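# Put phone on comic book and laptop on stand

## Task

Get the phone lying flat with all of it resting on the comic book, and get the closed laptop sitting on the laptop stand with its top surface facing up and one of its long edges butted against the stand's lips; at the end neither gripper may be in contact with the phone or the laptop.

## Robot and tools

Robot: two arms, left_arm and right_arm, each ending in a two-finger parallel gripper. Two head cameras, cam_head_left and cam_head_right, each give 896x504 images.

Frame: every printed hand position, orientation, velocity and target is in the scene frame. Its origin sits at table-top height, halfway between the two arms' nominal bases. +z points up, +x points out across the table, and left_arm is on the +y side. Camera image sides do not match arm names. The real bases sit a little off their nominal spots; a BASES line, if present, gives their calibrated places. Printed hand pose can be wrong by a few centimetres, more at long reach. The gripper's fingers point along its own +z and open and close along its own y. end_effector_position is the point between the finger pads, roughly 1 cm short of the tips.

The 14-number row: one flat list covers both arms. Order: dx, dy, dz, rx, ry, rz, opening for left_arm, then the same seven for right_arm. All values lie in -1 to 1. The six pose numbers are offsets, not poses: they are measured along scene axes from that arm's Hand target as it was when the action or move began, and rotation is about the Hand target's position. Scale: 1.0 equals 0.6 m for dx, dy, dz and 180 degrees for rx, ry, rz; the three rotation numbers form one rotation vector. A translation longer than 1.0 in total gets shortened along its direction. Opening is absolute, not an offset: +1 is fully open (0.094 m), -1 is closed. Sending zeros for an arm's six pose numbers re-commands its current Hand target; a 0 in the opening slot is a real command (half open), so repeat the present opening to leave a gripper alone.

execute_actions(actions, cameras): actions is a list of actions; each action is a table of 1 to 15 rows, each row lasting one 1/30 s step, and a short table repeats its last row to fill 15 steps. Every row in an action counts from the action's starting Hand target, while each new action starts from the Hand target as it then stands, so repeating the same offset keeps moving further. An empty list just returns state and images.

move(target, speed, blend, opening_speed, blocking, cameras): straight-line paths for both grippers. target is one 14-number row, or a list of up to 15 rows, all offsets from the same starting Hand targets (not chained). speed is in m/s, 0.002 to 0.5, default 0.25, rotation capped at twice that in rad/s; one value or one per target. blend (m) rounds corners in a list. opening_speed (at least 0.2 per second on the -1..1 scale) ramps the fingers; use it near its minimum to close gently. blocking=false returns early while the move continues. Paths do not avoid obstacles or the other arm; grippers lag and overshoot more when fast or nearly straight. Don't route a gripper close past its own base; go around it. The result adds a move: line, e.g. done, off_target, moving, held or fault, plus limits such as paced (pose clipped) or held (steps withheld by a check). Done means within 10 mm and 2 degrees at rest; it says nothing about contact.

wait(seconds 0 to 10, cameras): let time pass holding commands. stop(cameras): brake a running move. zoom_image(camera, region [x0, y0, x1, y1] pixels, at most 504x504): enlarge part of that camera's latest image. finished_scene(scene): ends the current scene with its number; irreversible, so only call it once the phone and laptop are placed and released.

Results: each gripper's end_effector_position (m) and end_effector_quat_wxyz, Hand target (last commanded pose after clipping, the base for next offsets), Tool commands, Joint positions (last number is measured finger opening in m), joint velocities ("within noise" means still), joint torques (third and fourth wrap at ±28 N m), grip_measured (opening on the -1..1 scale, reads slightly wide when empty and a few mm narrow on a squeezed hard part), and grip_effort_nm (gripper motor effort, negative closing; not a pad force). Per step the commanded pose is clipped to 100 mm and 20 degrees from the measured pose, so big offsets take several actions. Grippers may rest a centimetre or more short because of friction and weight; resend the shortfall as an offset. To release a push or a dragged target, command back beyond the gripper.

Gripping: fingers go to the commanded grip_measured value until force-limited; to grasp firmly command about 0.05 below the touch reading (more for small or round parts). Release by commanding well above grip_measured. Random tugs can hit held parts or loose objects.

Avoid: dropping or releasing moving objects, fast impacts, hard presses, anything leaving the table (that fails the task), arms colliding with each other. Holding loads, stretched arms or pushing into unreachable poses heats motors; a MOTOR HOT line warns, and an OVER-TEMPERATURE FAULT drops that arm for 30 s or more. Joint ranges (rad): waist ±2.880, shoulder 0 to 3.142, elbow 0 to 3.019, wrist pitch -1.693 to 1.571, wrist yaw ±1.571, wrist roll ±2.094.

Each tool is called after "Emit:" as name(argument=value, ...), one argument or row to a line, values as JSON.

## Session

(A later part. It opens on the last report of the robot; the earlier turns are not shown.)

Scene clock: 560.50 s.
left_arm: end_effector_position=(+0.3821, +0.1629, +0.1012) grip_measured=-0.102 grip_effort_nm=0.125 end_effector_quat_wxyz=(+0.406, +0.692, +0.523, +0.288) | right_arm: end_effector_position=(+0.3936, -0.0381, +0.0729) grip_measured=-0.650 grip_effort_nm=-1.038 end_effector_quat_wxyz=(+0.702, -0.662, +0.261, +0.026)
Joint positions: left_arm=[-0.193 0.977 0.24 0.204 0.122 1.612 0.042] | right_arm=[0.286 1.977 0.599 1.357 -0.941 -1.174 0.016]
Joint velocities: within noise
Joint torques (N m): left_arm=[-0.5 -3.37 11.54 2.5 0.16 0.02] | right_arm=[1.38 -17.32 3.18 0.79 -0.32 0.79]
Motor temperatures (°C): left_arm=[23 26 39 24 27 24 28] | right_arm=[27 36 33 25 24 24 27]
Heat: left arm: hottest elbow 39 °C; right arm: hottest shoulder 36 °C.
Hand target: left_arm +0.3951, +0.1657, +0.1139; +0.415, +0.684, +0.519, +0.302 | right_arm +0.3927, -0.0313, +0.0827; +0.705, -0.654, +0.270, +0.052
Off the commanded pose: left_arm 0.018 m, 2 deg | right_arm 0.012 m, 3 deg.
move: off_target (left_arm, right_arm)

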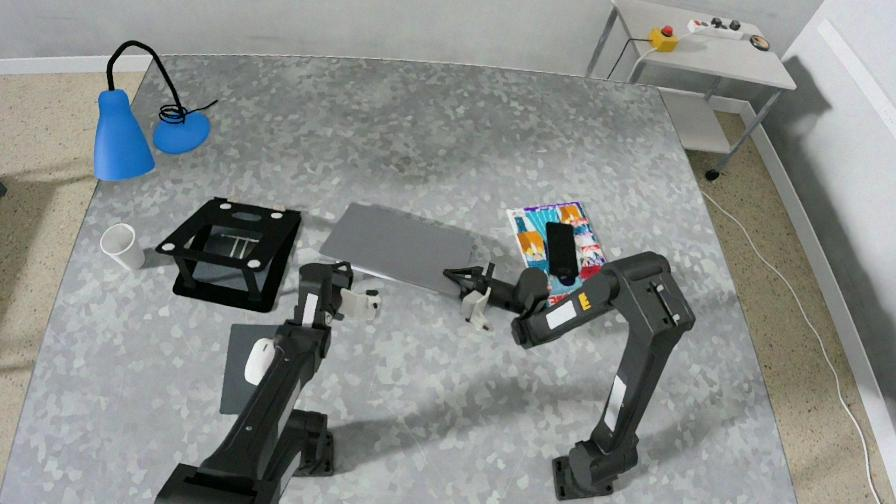

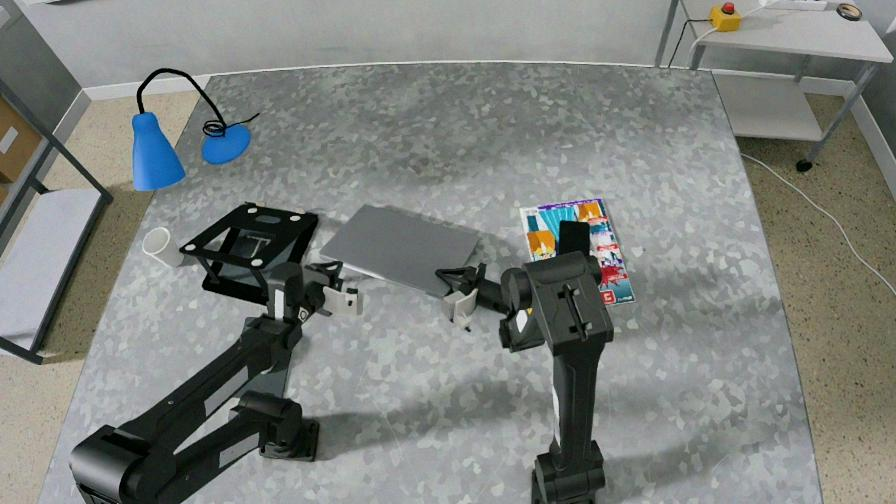

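Emit:
move(
  target=[
    [0,0,-0.02,0,0,0,0.1,0,0,0,0,0,0,-1],
    [0.04,0,-0.04,0,0,0,0.1,0,0,0,0,0,0,-1],
  ],
  speed=0.06,
  cameras=["cam_head_left","cam_head_right"],
)

Emit:
zoom_image(
  camera="cam_head_left",
  region=[270, 190, 490, 330],
)

Emit:
zoom_image(
  camera="cam_head_right",
  region=[270, 190, 490, 330],
)

Scene clock: 573.33 s.
left_arm: end_effector_position=(+0.4001, +0.1623, +0.0792) grip_measured=+0.098 grip_effort_nm=0.110 end_effector_quat_wxyz=(+0.410, +0.691, +0.520, +0.291) | right_arm: end_effector_position=(+0.3945, -0.0383, +0.0722) grip_measured=-0.650 grip_effort_nm=-1.038 end_effector_quat_wxyz=(+0.702, -0.662, +0.263, +0.023)
Joint positions: left_arm=[-0.179 1.163 0.243 0.398 0.138 1.62 0.052] | right_arm=[0.287 1.977 0.599 1.354 -0.934 -1.179 0.016]
Joint velocities: within noise
Joint torques (N m): left_arm=[-0.5 -4.6 11.89 1.95 0.07 -0.02] | right_arm=[1.32 -17.32 3.18 0.88 -0.52 0.82]
Motor temperatures (°C): left_arm=[23 26 38 24 27 24 28] | right_arm=[27 36 32 25 24 24 27]
Heat: left arm: hottest elbow 38 °C; right arm: hottest shoulder 36 °C.
Hand target: left_arm +0.4191, +0.1656, +0.0900; +0.415, +0.684, +0.518, +0.302 | right_arm +0.3927, -0.0314, +0.0827; +0.705, -0.654, +0.270, +0.052
Off the commanded pose: left_arm 0.022 m, 2 deg | right_arm 0.013 m, 3 deg.
move: off_target (left_arm, right_arm)

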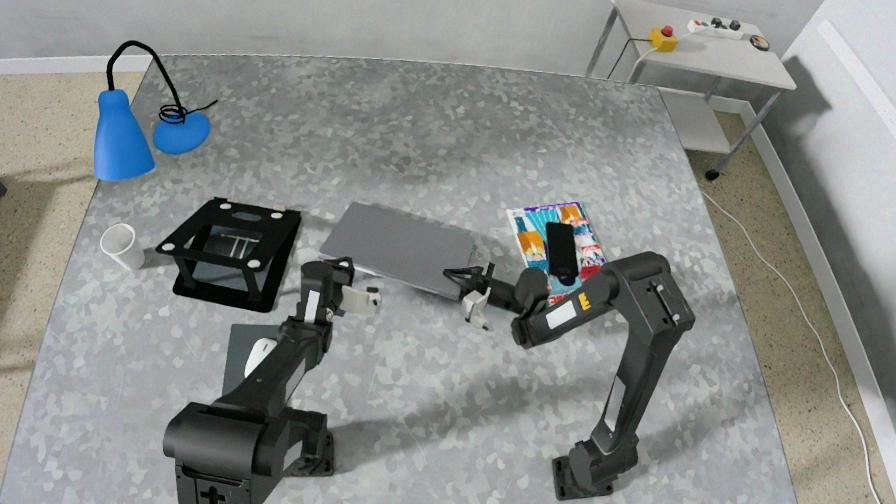

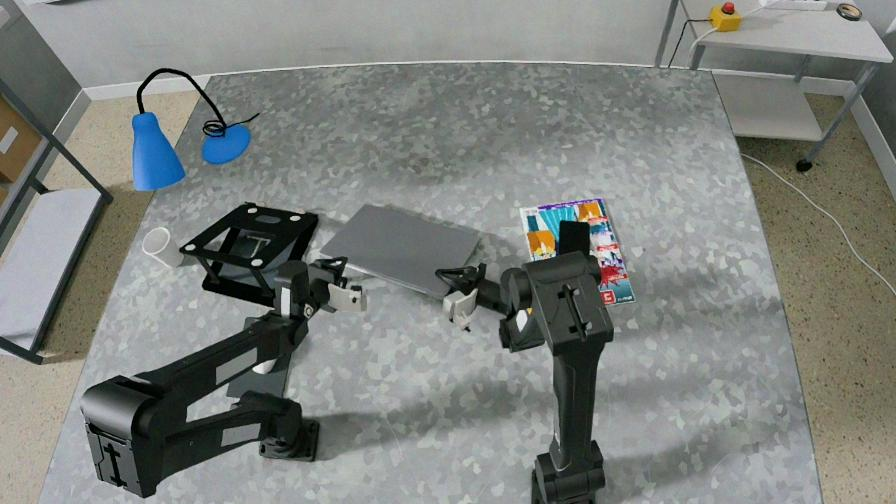

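Scaled by 2.291.

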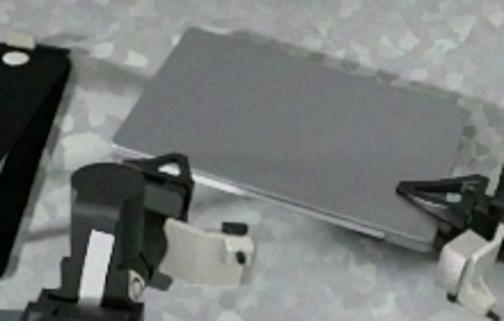

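Scaled by 2.291.

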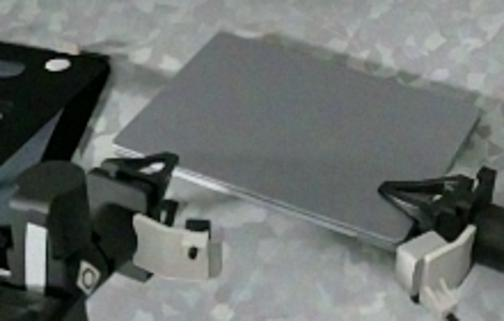

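Emit:
move(
  target=[0.035,0,-0.013,0,0,0,0.1,0,0,0,0,0,0,-1],
  speed=0.06,
  cameras=["cam_head_left","cam_head_right"],
)

Emit:
zoom_image(
  camera="cam_head_left",
  region=[270, 190, 490, 330],
)

Emit:
zoom_image(
  camera="cam_head_right",
  region=[270, 190, 490, 330],
)

Scene clock: 577.33 s.
left_arm: end_effector_position=(+0.4205, +0.1619, +0.0720) grip_measured=+0.098 grip_effort_nm=0.110 end_effector_quat_wxyz=(+0.410, +0.691, +0.520, +0.290) | right_arm: end_effector_position=(+0.3945, -0.0383, +0.0720) grip_measured=-0.650 grip_effort_nm=-1.043 end_effector_quat_wxyz=(+0.701, -0.662, +0.263, +0.023)
Joint positions: left_arm=[-0.169 1.269 0.287 0.456 0.147 1.626 0.052] | right_arm=[0.287 1.977 0.599 1.352 -0.934 -1.18 0.016]
Joint velocities: within noise
Joint torques (N m): left_arm=[-0.85 -5.66 11.15 1.87 0.05 0.06] | right_arm=[1.32 -17.32 3.19 0.94 -0.53 0.82]
Motor temperatures (°C): left_arm=[23 26 38 24 27 24 28] | right_arm=[27 36 32 25 24 24 27]
Heat: left arm: hottest elbow 38 °C; right arm: hottest shoulder 36 °C.
Hand target: left_arm +0.4402, +0.1657, +0.0822; +0.415, +0.684, +0.518, +0.302 | right_arm +0.3927, -0.0314, +0.0827; +0.705, -0.654, +0.270, +0.052
Off the commanded pose: left_arm 0.022 m, 2 deg | right_arm 0.013 m, 3 deg.
move: off_target (left_arm, right_arm)

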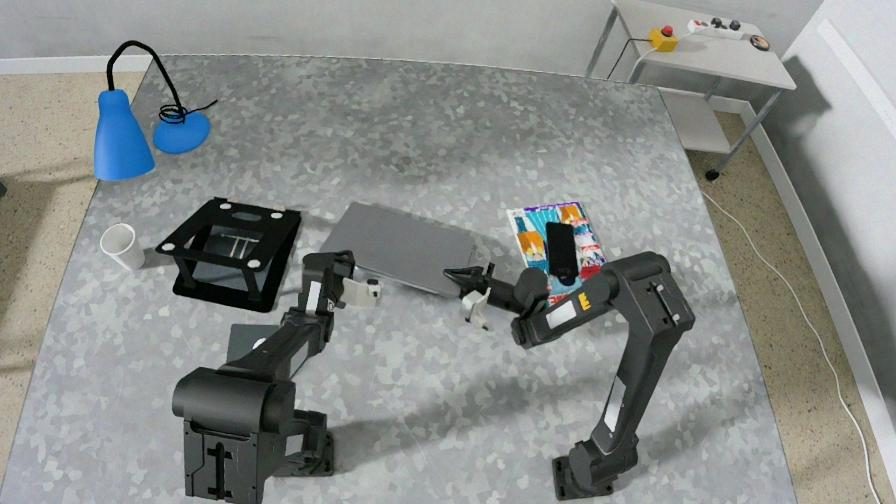

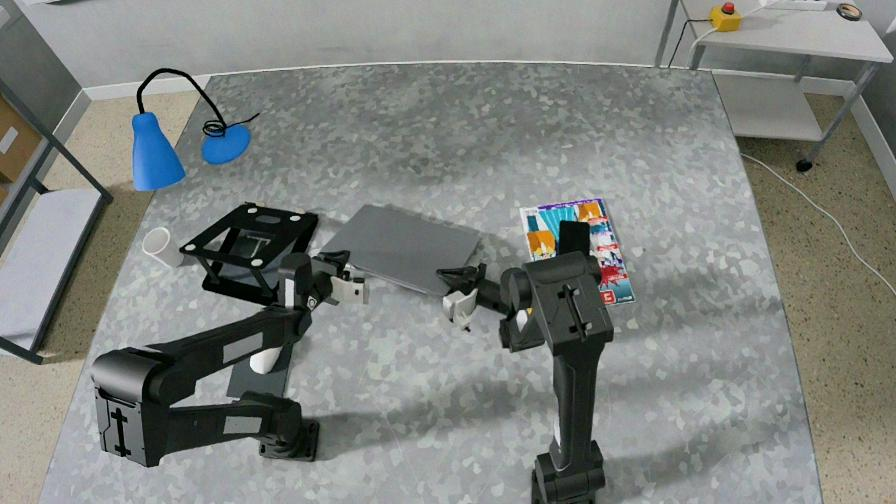

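Scaled by 2.291.

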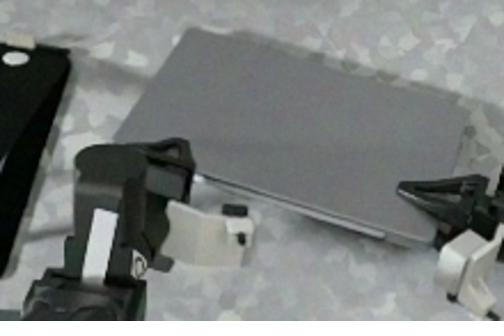

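Scaled by 2.291.

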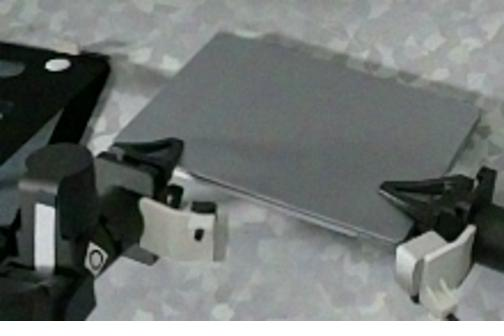

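Emit:
move(
  target=[0.012,0.058,0,0,0,0,0.1,0,0,0,0,0,0,-1],
  speed=0.06,
  cameras=["cam_head_left","cam_head_right"],
)

Emit:
zoom_image(
  camera="cam_head_left",
  region=[270, 190, 490, 330],
)

Emit:
zoom_image(
  camera="cam_head_right",
  region=[270, 190, 490, 330],
)

Scene clock: 584.27 s.
left_arm: end_effector_position=(+0.4281, +0.1924, +0.0729) grip_measured=+0.098 grip_effort_nm=0.115 end_effector_quat_wxyz=(+0.414, +0.690, +0.517, +0.290) | right_arm: end_effector_position=(+0.3945, -0.0383, +0.0720) grip_measured=-0.650 grip_effort_nm=-1.043 end_effector_quat_wxyz=(+0.701, -0.662, +0.263, +0.023)
Joint positions: left_arm=[-0.041 1.285 0.299 0.457 0.264 1.691 0.052] | right_arm=[0.287 1.977 0.599 1.352 -0.934 -1.18 0.016]
Joint velocities: within noise
Joint torques (N m): left_arm=[-0.44 -6.12 11.51 1.47 -0.02 0.03] | right_arm=[1.44 -17.38 3.17 0.92 -0.53 0.83]
Motor temperatures (°C): left_arm=[23 26 38 24 27 24 28] | right_arm=[27 36 32 25 24 24 27]
Heat: left arm: hottest elbow 38 °C; right arm: hottest shoulder 36 °C.
Hand target: left_arm +0.4473, +0.2005, +0.0822; +0.415, +0.684, +0.518, +0.302 | right_arm +0.3927, -0.0314, +0.0827; +0.705, -0.654, +0.270, +0.052
Off the commanded pose: left_arm 0.023 m, 2 deg | right_arm 0.013 m, 3 deg.
move: off_target (left_arm, right_arm)

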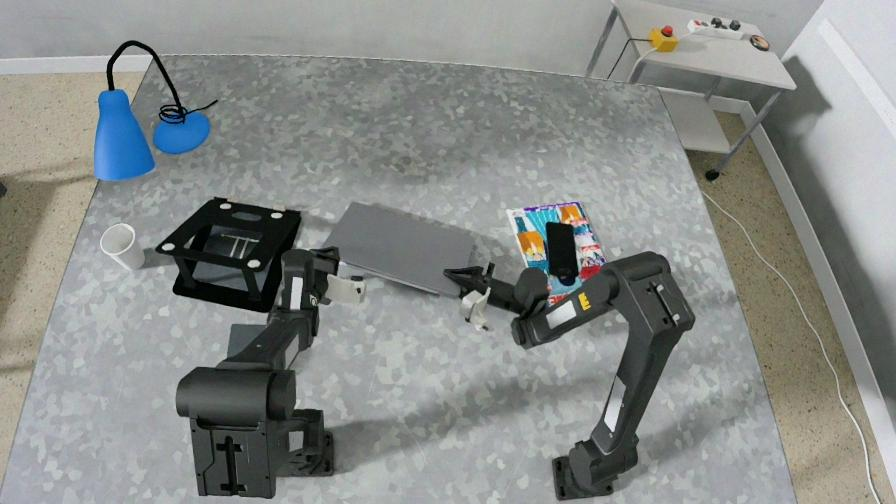

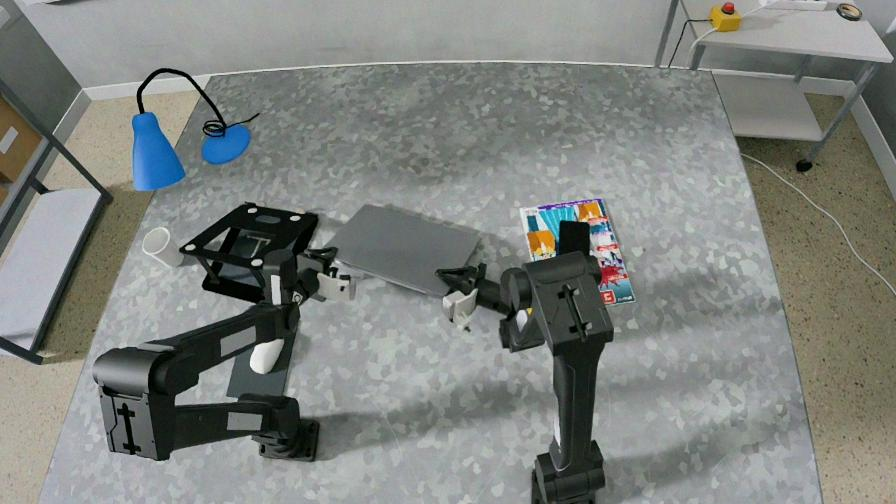

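Scaled by 2.291.

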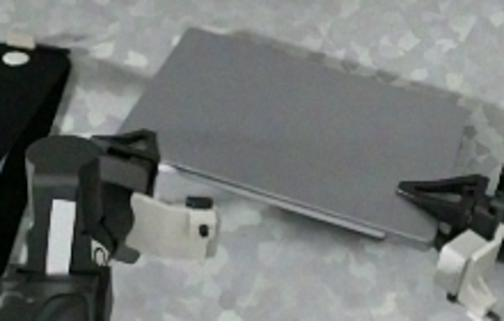

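Scaled by 2.291.

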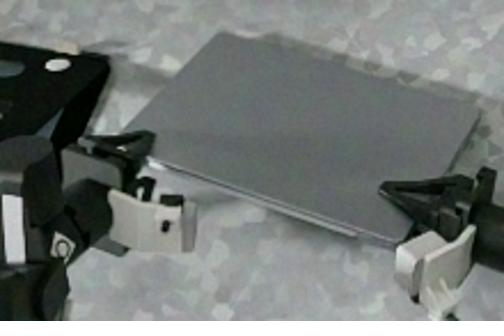

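Emit:
move(
  target=[0,0,0,0,0,0,-1,0,0,0,0,0,0,-1],
  opening_speed=0.4,
  cameras=["cam_head_left"],
)

Emit:
zoom_image(
  camera="cam_head_left",
  region=[270, 190, 490, 330],
)

Scene clock: 590.23 s.
left_arm: end_effector_position=(+0.4376, +0.1916, +0.0837) grip_measured=-0.625 grip_effort_nm=-1.009 end_effector_quat_wxyz=(+0.423, +0.688, +0.506, +0.302) | right_arm: end_effector_position=(+0.3942, -0.0378, +0.0726) grip_measured=-0.650 grip_effort_nm=-1.043 end_effector_quat_wxyz=(+0.702, -0.662, +0.261, +0.023)
Joint positions: left_arm=[-0.041 1.285 0.317 0.47 0.269 1.7 0.018] | right_arm=[0.288 1.976 0.599 1.352 -0.935 -1.181 0.016]
Joint velocities: within noise
Joint torques (N m): left_arm=[0.44 -6.42 10.02 1.05 -0.23 -0.11] | right_arm=[1.26 -17.32 3.22 0.92 -0.51 0.84]
Motor temperatures (°C): left_arm=[23 26 38 24 27 24 28] | right_arm=[27 36 32 25 24 24 27]
Heat: left arm: hottest elbow 38 °C; right arm: hottest shoulder 36 °C.
Hand target: left_arm +0.4473, +0.2005, +0.0821; +0.415, +0.684, +0.519, +0.302 | right_arm +0.3926, -0.0313, +0.0827; +0.705, -0.654, +0.270, +0.052
Off the commanded pose: left_arm 0.013 m, 2 deg | right_arm 0.012 m, 4 deg.
move: off_target (left_arm, right_arm)
Images, in order (width x height): cam_head_left 896x504.

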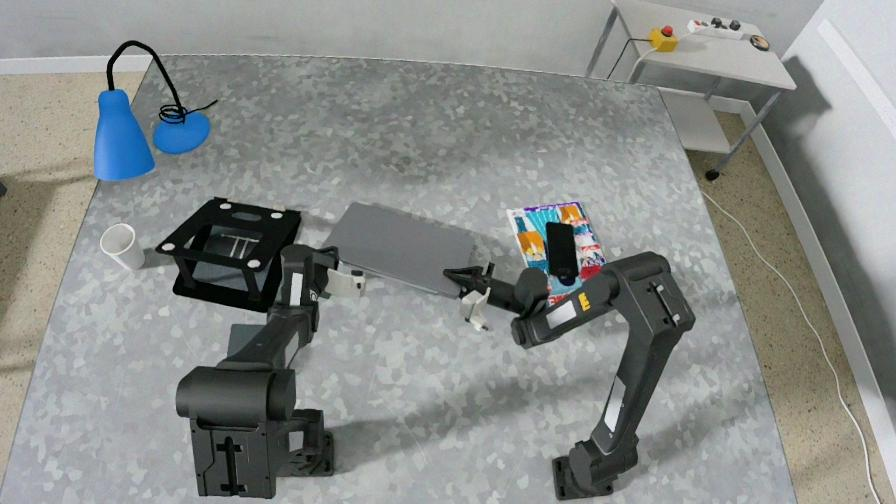

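Scaled by 2.291.

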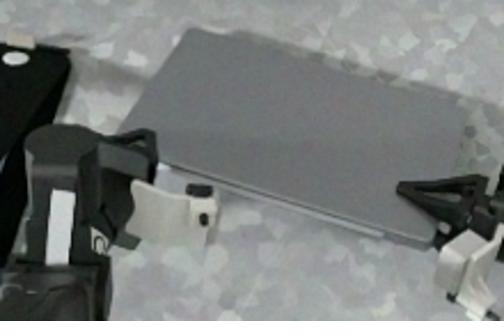

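Emit:
zoom_image(
  camera="cam_head_left",
  region=[90, 170, 330, 330],
)

Emit:
zoom_image(
  camera="cam_head_right",
  region=[130, 170, 370, 330],
)

Scaled by 2.100.

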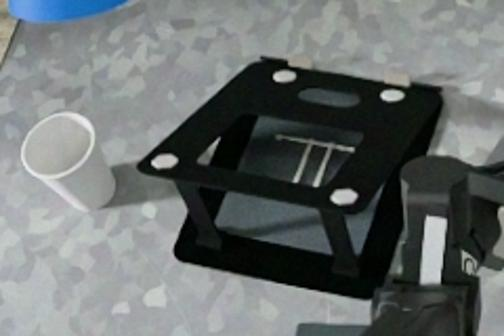

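This scene's latest camera images include none from cam_head_right. They are from: cam_head_left. cam_head_right's image comes with the result of a call that names it in "cameras".

Emit:
move(
  target=[0,0,0.2,0,0,0,-1,0,0,0.2,0,0,0,-1],
  speed=0.08,
)

Scene clock: 609.37 s.
left_arm: end_effector_position=(+0.4087, +0.1966, +0.1320) grip_measured=-0.638 grip_effort_nm=-1.009 end_effector_quat_wxyz=(+0.377, +0.701, +0.554, +0.244) | right_arm: end_effector_position=(+0.3779, -0.0347, +0.1401) grip_measured=-0.662 grip_effort_nm=-1.038 end_effector_quat_wxyz=(+0.665, -0.667, +0.321, +0.100)
Joint positions: left_arm=[-0.034 0.972 0.417 -0.11 0.256 1.673 0.017] | right_arm=[0.299 1.64 0.572 0.901 -0.96 -1.11 0.016]
Joint velocities: within noise
Joint torques (N m): left_arm=[-1.32 -9 19.47 2.15 0.26 0.18] | right_arm=[0.62 -20.42 7.91 2.61 0.28 0.23]
Motor temperatures (°C): left_arm=[23 26 37 24 27 24 28] | right_arm=[26 36 32 25 24 24 28]
Heat: left arm: hottest elbow 37 °C; right arm: hottest shoulder 36 °C.
Hand target: left_arm +0.4473, +0.2004, +0.2024; +0.415, +0.684, +0.518, +0.303 | right_arm +0.3927, -0.0314, +0.2028; +0.705, -0.654, +0.270, +0.052
Off the commanded pose: left_arm 0.080 m, 9 deg | right_arm 0.064 m, 9 deg.
move: off_target (left_arm, right_arm)

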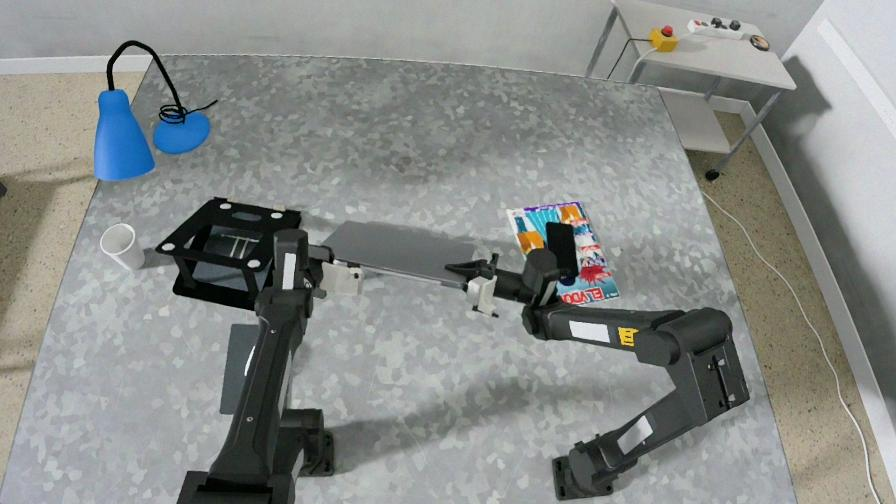

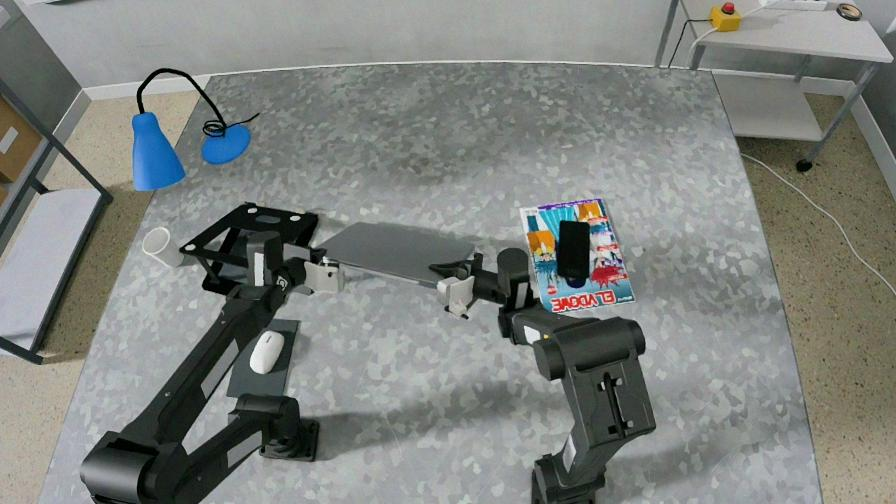

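Emit:
move(
  target=[0,0,0.05,-0.015,-0.055,0,-1,0,0,0.05,-0.015,-0.055,0,-1],
  speed=0.1,
)

Scene clock: 615.70 s.
left_arm: end_effector_position=(+0.4222, +0.1919, +0.1694) grip_measured=-0.641 grip_effort_nm=-1.009 end_effector_quat_wxyz=(+0.431, +0.681, +0.520, +0.283) | right_arm: end_effector_position=(+0.3782, -0.0373, +0.1719) grip_measured=-0.664 grip_effort_nm=-1.038 end_effector_quat_wxyz=(+0.677, -0.681, +0.277, +0.038)
Joint positions: left_arm=[-0.03 0.936 0.417 0.007 0.295 1.662 0.017] | right_arm=[0.299 1.542 0.572 0.834 -0.932 -1.236 0.016]
Joint velocities: within noise
Joint torques (N m): left_arm=[0.85 -8.76 15.15 4.92 0.01 -0.11] | right_arm=[0.5 -18.2 10.1 2.14 -0.61 -0.1]
Motor temperatures (°C): left_arm=[23 26 38 24 27 24 29] | right_arm=[26 36 32 25 24 24 28]
Heat: left arm: hottest elbow 38 °C; right arm: hottest shoulder 36 °C.
Hand target: left_arm +0.4473, +0.2005, +0.2322; +0.474, +0.645, +0.488, +0.348 | right_arm +0.3927, -0.0313, +0.2328; +0.710, -0.673, +0.209, -0.011
Off the commanded pose: left_arm 0.068 m, 11 deg | right_arm 0.063 m, 10 deg.
move: off_target (left_arm, right_arm)

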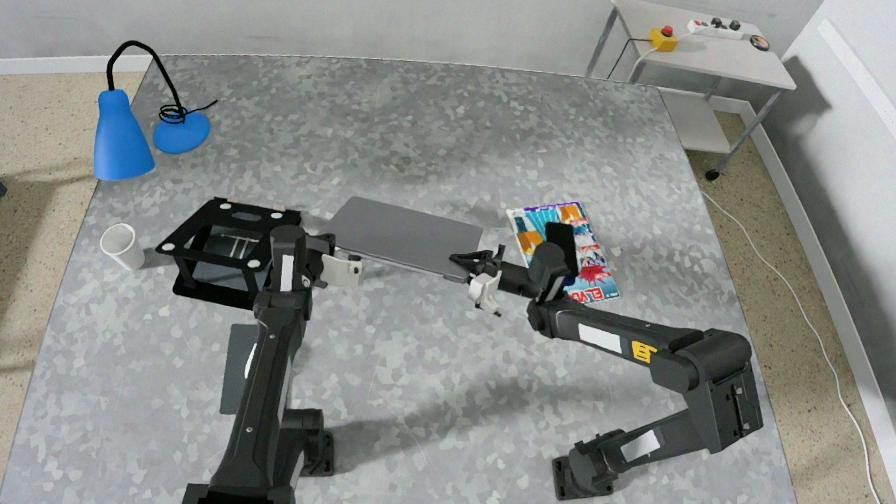

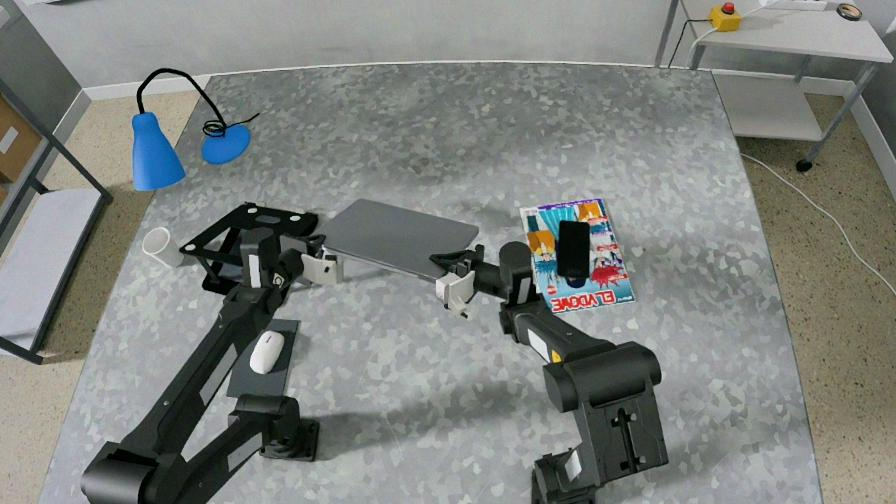

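Emit:
move(
  target=[0,0.2,0.02,0,0,0,-1,0,0.2,0.02,0,0,0,-1],
  speed=0.07,
)

Scene clock: 620.50 s.
left_arm: end_effector_position=(+0.4035, +0.2955, +0.1621) grip_measured=-0.641 grip_effort_nm=-1.009 end_effector_quat_wxyz=(+0.452, +0.660, +0.533, +0.275) | right_arm: end_effector_position=(+0.3661, +0.0644, +0.1804) grip_measured=-0.664 grip_effort_nm=-1.038 end_effector_quat_wxyz=(+0.667, -0.695, +0.268, +0.029)
Joint positions: left_arm=[0.405 0.975 0.417 -0.045 0.682 1.848 0.017] | right_arm=[0.552 1.572 0.672 0.759 -0.683 -1.249 0.016]
Joint velocities: within noise
Joint torques (N m): left_arm=[-0.03 -8.23 22.27 2.7 0.84 -0.1] | right_arm=[1.26 -15.97 13.64 2.33 -0.08 -0.06]
Motor temperatures (°C): left_arm=[23 26 39 24 27 24 29] | right_arm=[26 36 33 25 24 24 28]
Heat: left arm: hottest elbow 39 °C; right arm: hottest shoulder 36 °C.
Hand target: left_arm +0.4474, +0.3204, +0.2443; +0.474, +0.645, +0.488, +0.348 | right_arm +0.3927, +0.0887, +0.2446; +0.710, -0.673, +0.209, -0.011
Off the commanded pose: left_arm 0.096 m, 10 deg | right_arm 0.074 m, 10 deg.
move: off_target (left_arm, right_arm)

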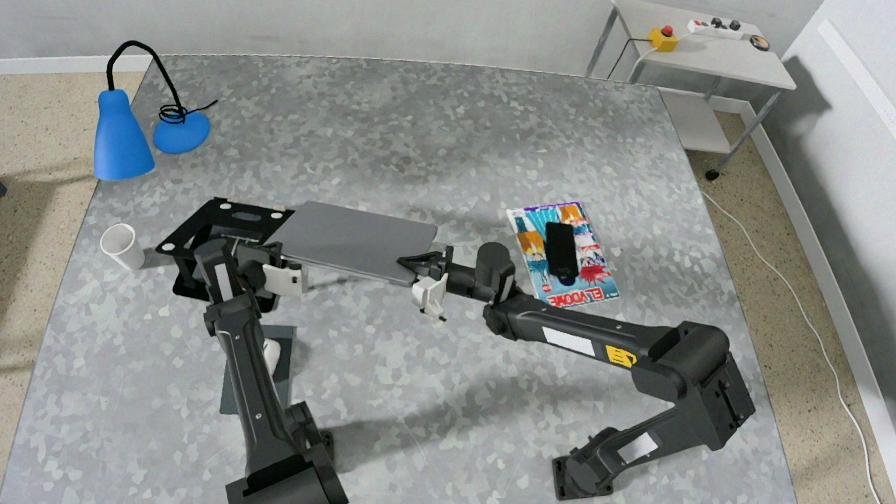

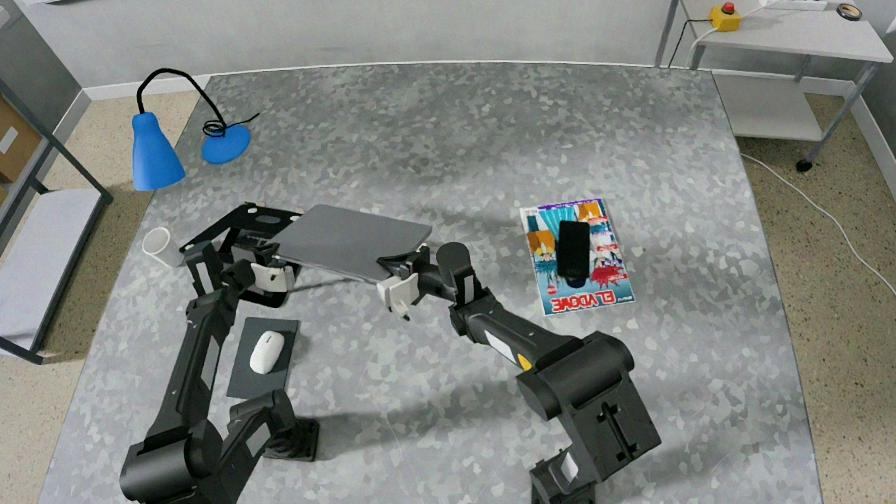

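Emit:
move(
  target=[0.0,0.15,0.03,0,0,0,-1,0,0.15,0.01,0,0,0,-1],
  speed=0.05,
)

Scene clock: 625.70 s.
left_arm: end_effector_position=(+0.4109, +0.3816, +0.1797) grip_measured=-0.641 grip_effort_nm=-1.009 end_effector_quat_wxyz=(+0.458, +0.653, +0.531, +0.285) | right_arm: end_effector_position=(+0.3734, +0.1512, +0.1952) grip_measured=-0.664 grip_effort_nm=-1.038 end_effector_quat_wxyz=(+0.672, -0.695, +0.255, +0.019)
Joint positions: left_arm=[0.657 1.125 0.57 -0.165 0.884 2.039 0.017] | right_arm=[0.705 1.667 0.84 0.715 -0.534 -1.247 0.016]
Joint velocities: within noise
Joint torques (N m): left_arm=[-0.09 -11.05 22.69 1.92 1.6 -0.45] | right_arm=[1.49 -17.32 13.82 2.02 0.16 -0.09]
Motor temperatures (°C): left_arm=[23 26 41 24 28 24 29] | right_arm=[26 37 35 25 24 24 28]
Heat: left arm: hottest elbow 41 °C; right arm: hottest shoulder 37 °C.
Hand target: left_arm +0.4473, +0.4105, +0.2623; +0.474, +0.645, +0.488, +0.348 | right_arm +0.3927, +0.1787, +0.2506; +0.710, -0.673, +0.209, -0.011
Off the commanded pose: left_arm 0.095 m, 9 deg | right_arm 0.065 m, 8 deg.
move: off_target (left_arm, right_arm); limits=paced

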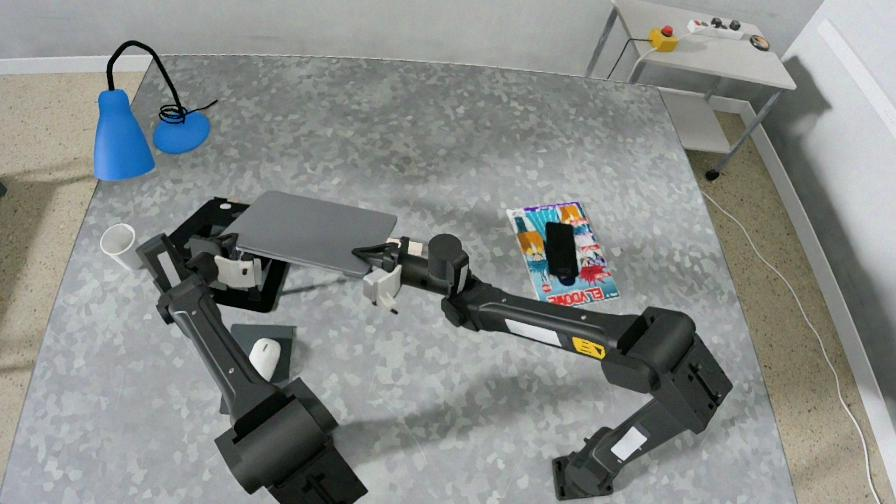

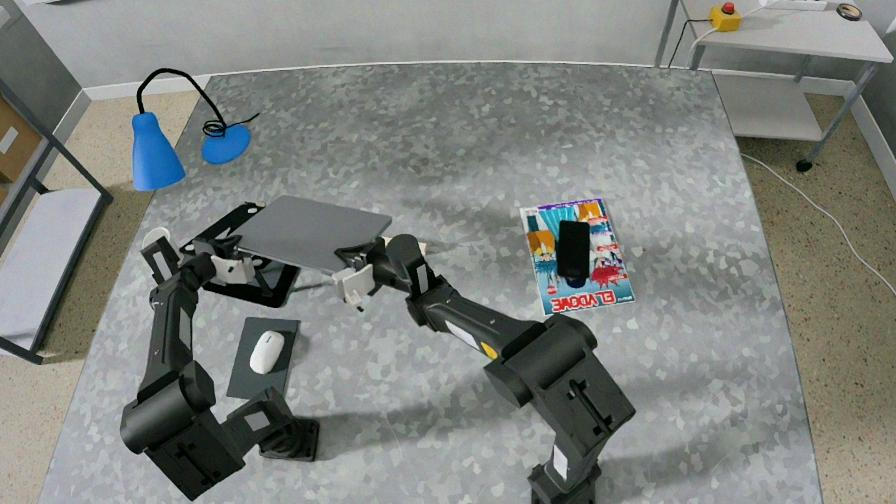

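Emit:
move(
  target=[-0.02,0.11,0.02,0,0,0.028,-1,0.015,0.105,0.0,0,0,0.028,-1],
  speed=0.05,
)

Scene clock: 632.73 s.
left_arm: end_effector_position=(+0.4048, +0.4456, +0.1896) grip_measured=-0.641 grip_effort_nm=-1.009 end_effector_quat_wxyz=(+0.446, +0.626, +0.563, +0.306) | right_arm: end_effector_position=(+0.3876, +0.2135, +0.2020) grip_measured=-0.664 grip_effort_nm=-1.033 end_effector_quat_wxyz=(+0.677, -0.700, +0.223, +0.046)
Joint positions: left_arm=[0.796 1.192 0.654 -0.216 0.918 2.08 0.017] | right_arm=[0.755 1.782 1.02 0.669 -0.569 -1.244 0.016]
Joint velocities: within noise
Joint torques (N m): left_arm=[-1.03 -11.52 22.65 1.52 1.94 -0.4] | right_arm=[1.67 -18.96 13.96 1.89 0.12 -0.07]
Motor temperatures (°C): left_arm=[23 26 42 24 29 24 29] | right_arm=[26 37 38 25 24 24 28]
Heat: left arm: hottest elbow 42 °C; right arm: hottest elbow 38 °C.
Hand target: left_arm +0.4354, +0.4763, +0.2742; +0.458, +0.623, +0.516, +0.368 | right_arm +0.4017, +0.2417, +0.2508; +0.710, -0.681, +0.179, +0.020
Off the commanded pose: left_arm 0.095 m, 9 deg | right_arm 0.058 m, 7 deg.
move: off_target (left_arm, right_arm); limits=paced

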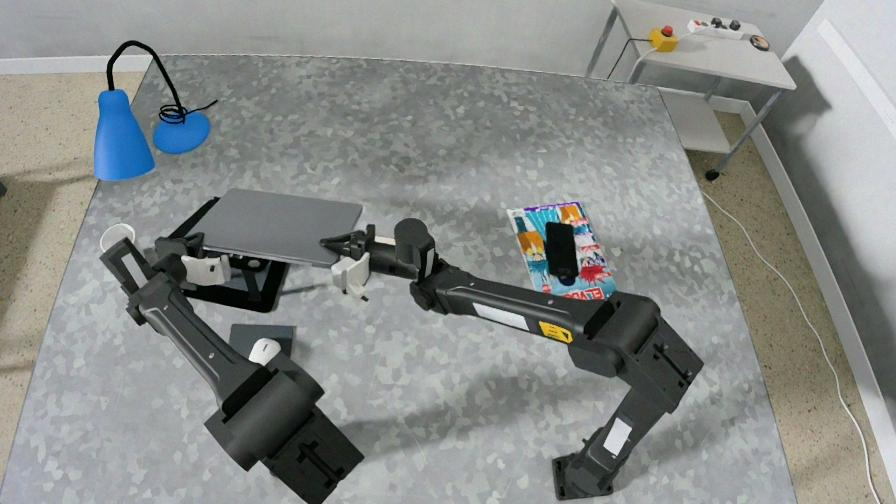

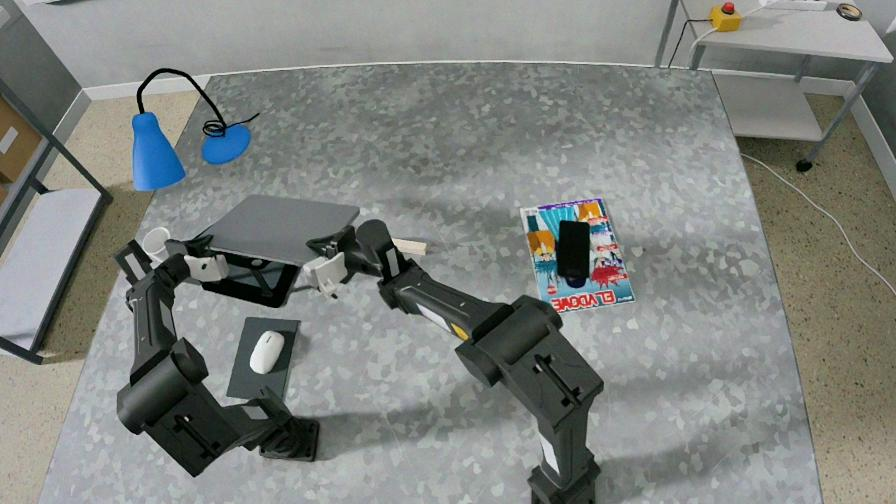

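Emit:
move(
  target=[0.0,0.12,0.0,0,0,0,-1,0.015,0.13,0.0,0,0,0,-1],
  speed=0.05,
)

Emit:
zoom_image(
  camera="cam_head_left",
  region=[90, 170, 330, 330],
)

Emit:
zoom_image(
  camera="cam_head_right",
  region=[110, 170, 350, 330],
)

Scene clock: 639.30 s.
left_arm: end_effector_position=(+0.4101, +0.5190, +0.1904) grip_measured=-0.631 grip_effort_nm=-1.009 end_effector_quat_wxyz=(+0.456, +0.591, +0.588, +0.309) | right_arm: end_effector_position=(+0.4019, +0.2872, +0.2056) grip_measured=-0.665 grip_effort_nm=-1.043 end_effector_quat_wxyz=(+0.679, -0.701, +0.215, +0.042)
Joint positions: left_arm=[0.912 1.349 0.784 -0.223 0.984 2.081 0.017] | right_arm=[0.829 1.906 1.224 0.596 -0.499 -1.254 0.016]
Joint velocities: within noise
Joint torques (N m): left_arm=[-0.85 -14.45 21.38 1.84 2.45 -0.06] | right_arm=[2.2 -20.84 14.57 1.88 0.5 -0.01]
Motor temperatures (°C): left_arm=[23 26 45 24 31 24 29] | right_arm=[26 37 39 25 24 24 28]
Heat: left arm: hottest elbow 45 °C; right arm: hottest elbow 39 °C.
Hand target: left_arm +0.4353, +0.5484, +0.2742; +0.458, +0.623, +0.516, +0.368 | right_arm +0.4106, +0.3197, +0.2508; +0.710, -0.681, +0.179, +0.020
Off the commanded pose: left_arm 0.092 m, 11 deg | right_arm 0.056 m, 6 deg.
joint sent to its limit (left arm) — joint 6 (wrist roll), upper limit. The joint targets are off in position, not in orientation.
move: off_target (left_arm, right_arm)

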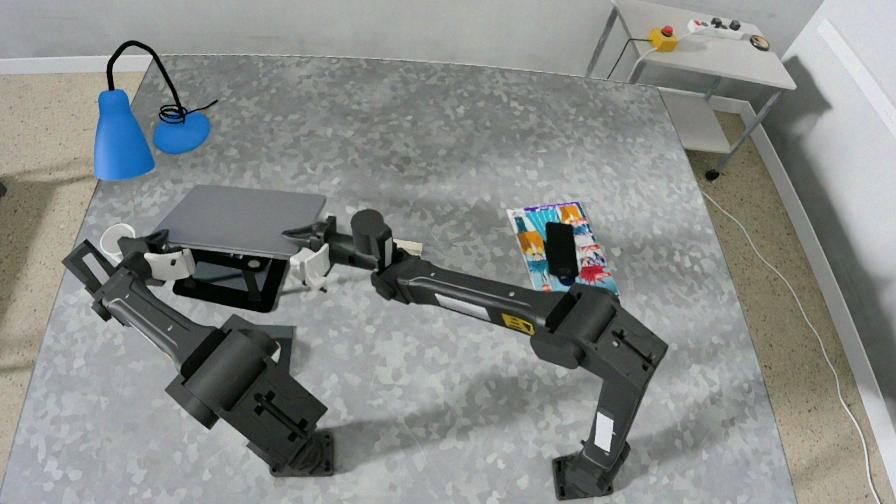

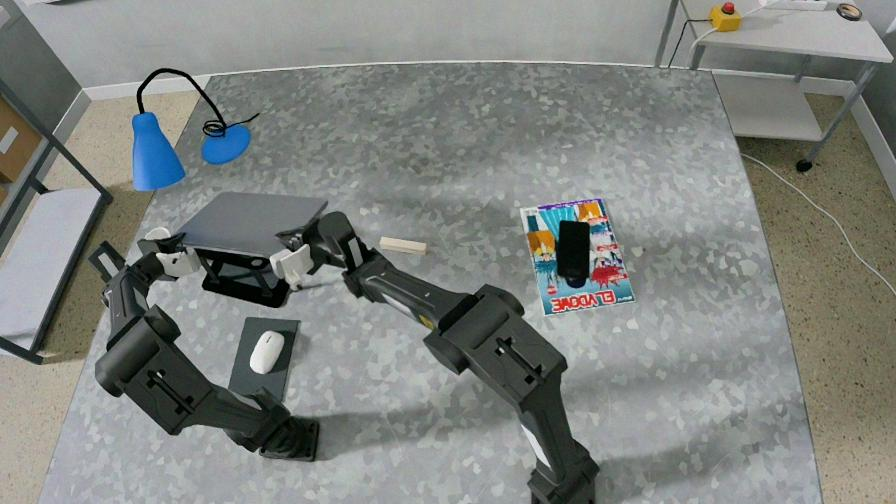

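Scaled by 2.100.

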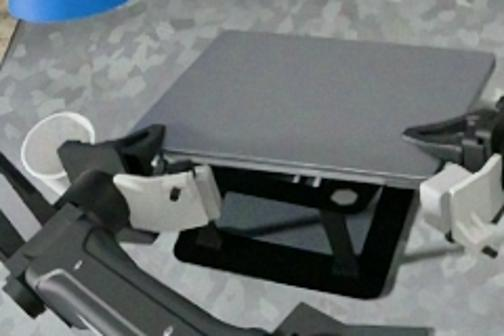

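Scaled by 2.100.

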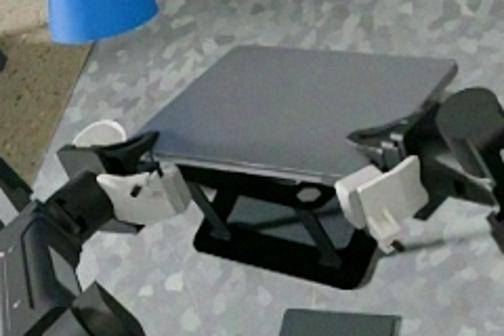

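Emit:
move(
  target=[0,0,0,0,0,0,-1,0,0,-0.05,0,0,0,-1],
  speed=0.05,
)

Emit:
zoom_image(
  camera="cam_head_left",
  region=[90, 170, 370, 330],
)

Emit:
zoom_image(
  camera="cam_head_right",
  region=[110, 170, 390, 330],
)

Scene clock: 644.80 s.
left_arm: end_effector_position=(+0.4105, +0.5218, +0.1863) grip_measured=-0.625 grip_effort_nm=-1.009 end_effector_quat_wxyz=(+0.453, +0.591, +0.591, +0.310) | right_arm: end_effector_position=(+0.4047, +0.2900, +0.1934) grip_measured=-0.665 grip_effort_nm=-1.038 end_effector_quat_wxyz=(+0.683, -0.697, +0.214, +0.042)
Joint positions: left_arm=[0.913 1.359 0.784 -0.214 0.977 2.081 0.018] | right_arm=[0.829 1.939 1.227 0.639 -0.498 -1.246 0.016]
Joint velocities: within noise
Joint torques (N m): left_arm=[-1.38 -15.38 21.2 1.63 2.65 -0.05] | right_arm=[2.14 -19.6 13.22 2.52 0.49 -0.09]
Motor temperatures (°C): left_arm=[23 27 45 24 33 24 29] | right_arm=[26 37 40 25 24 24 28]
Heat: left arm: hottest elbow 45 °C; right arm: hottest elbow 40 °C.
Hand target: left_arm +0.4354, +0.5484, +0.2742; +0.458, +0.623, +0.516, +0.368 | right_arm +0.4107, +0.3197, +0.2208; +0.710, -0.681, +0.179, +0.020
Off the commanded pose: left_arm 0.095 m, 12 deg | right_arm 0.041 m, 6 deg.
joint sent to its limit (left arm) — joint 6 (wrist roll), upper limit. The joint targets are off in position, not in orientation.
move: off_target (left_arm, right_arm)

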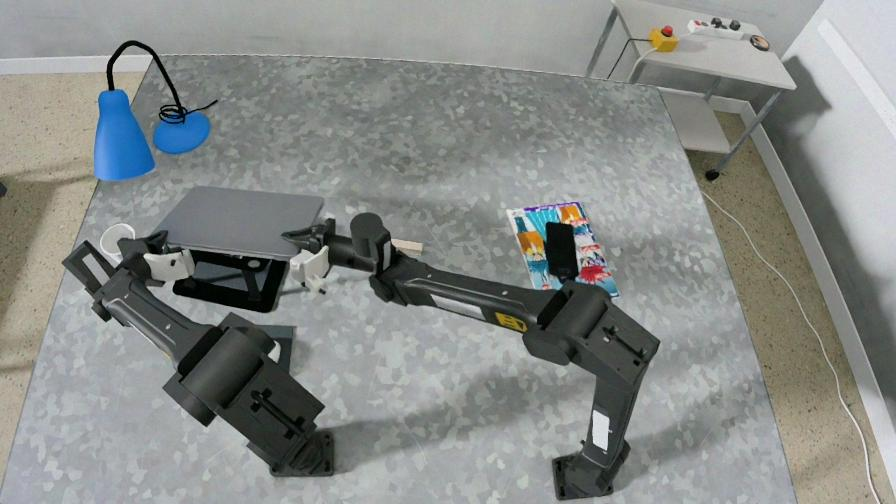

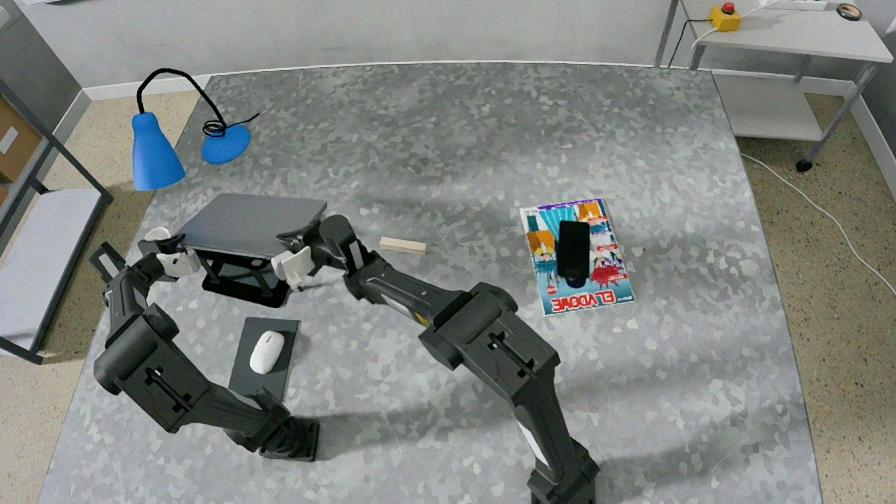

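Scaled by 1.800.

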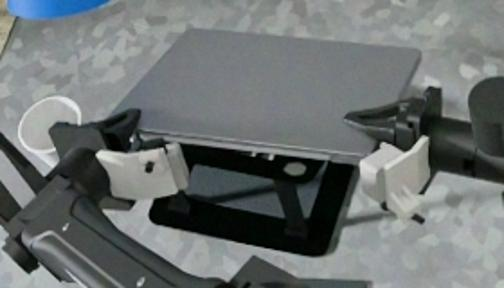

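Scaled by 1.800.

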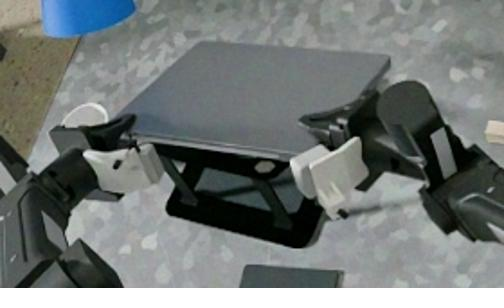

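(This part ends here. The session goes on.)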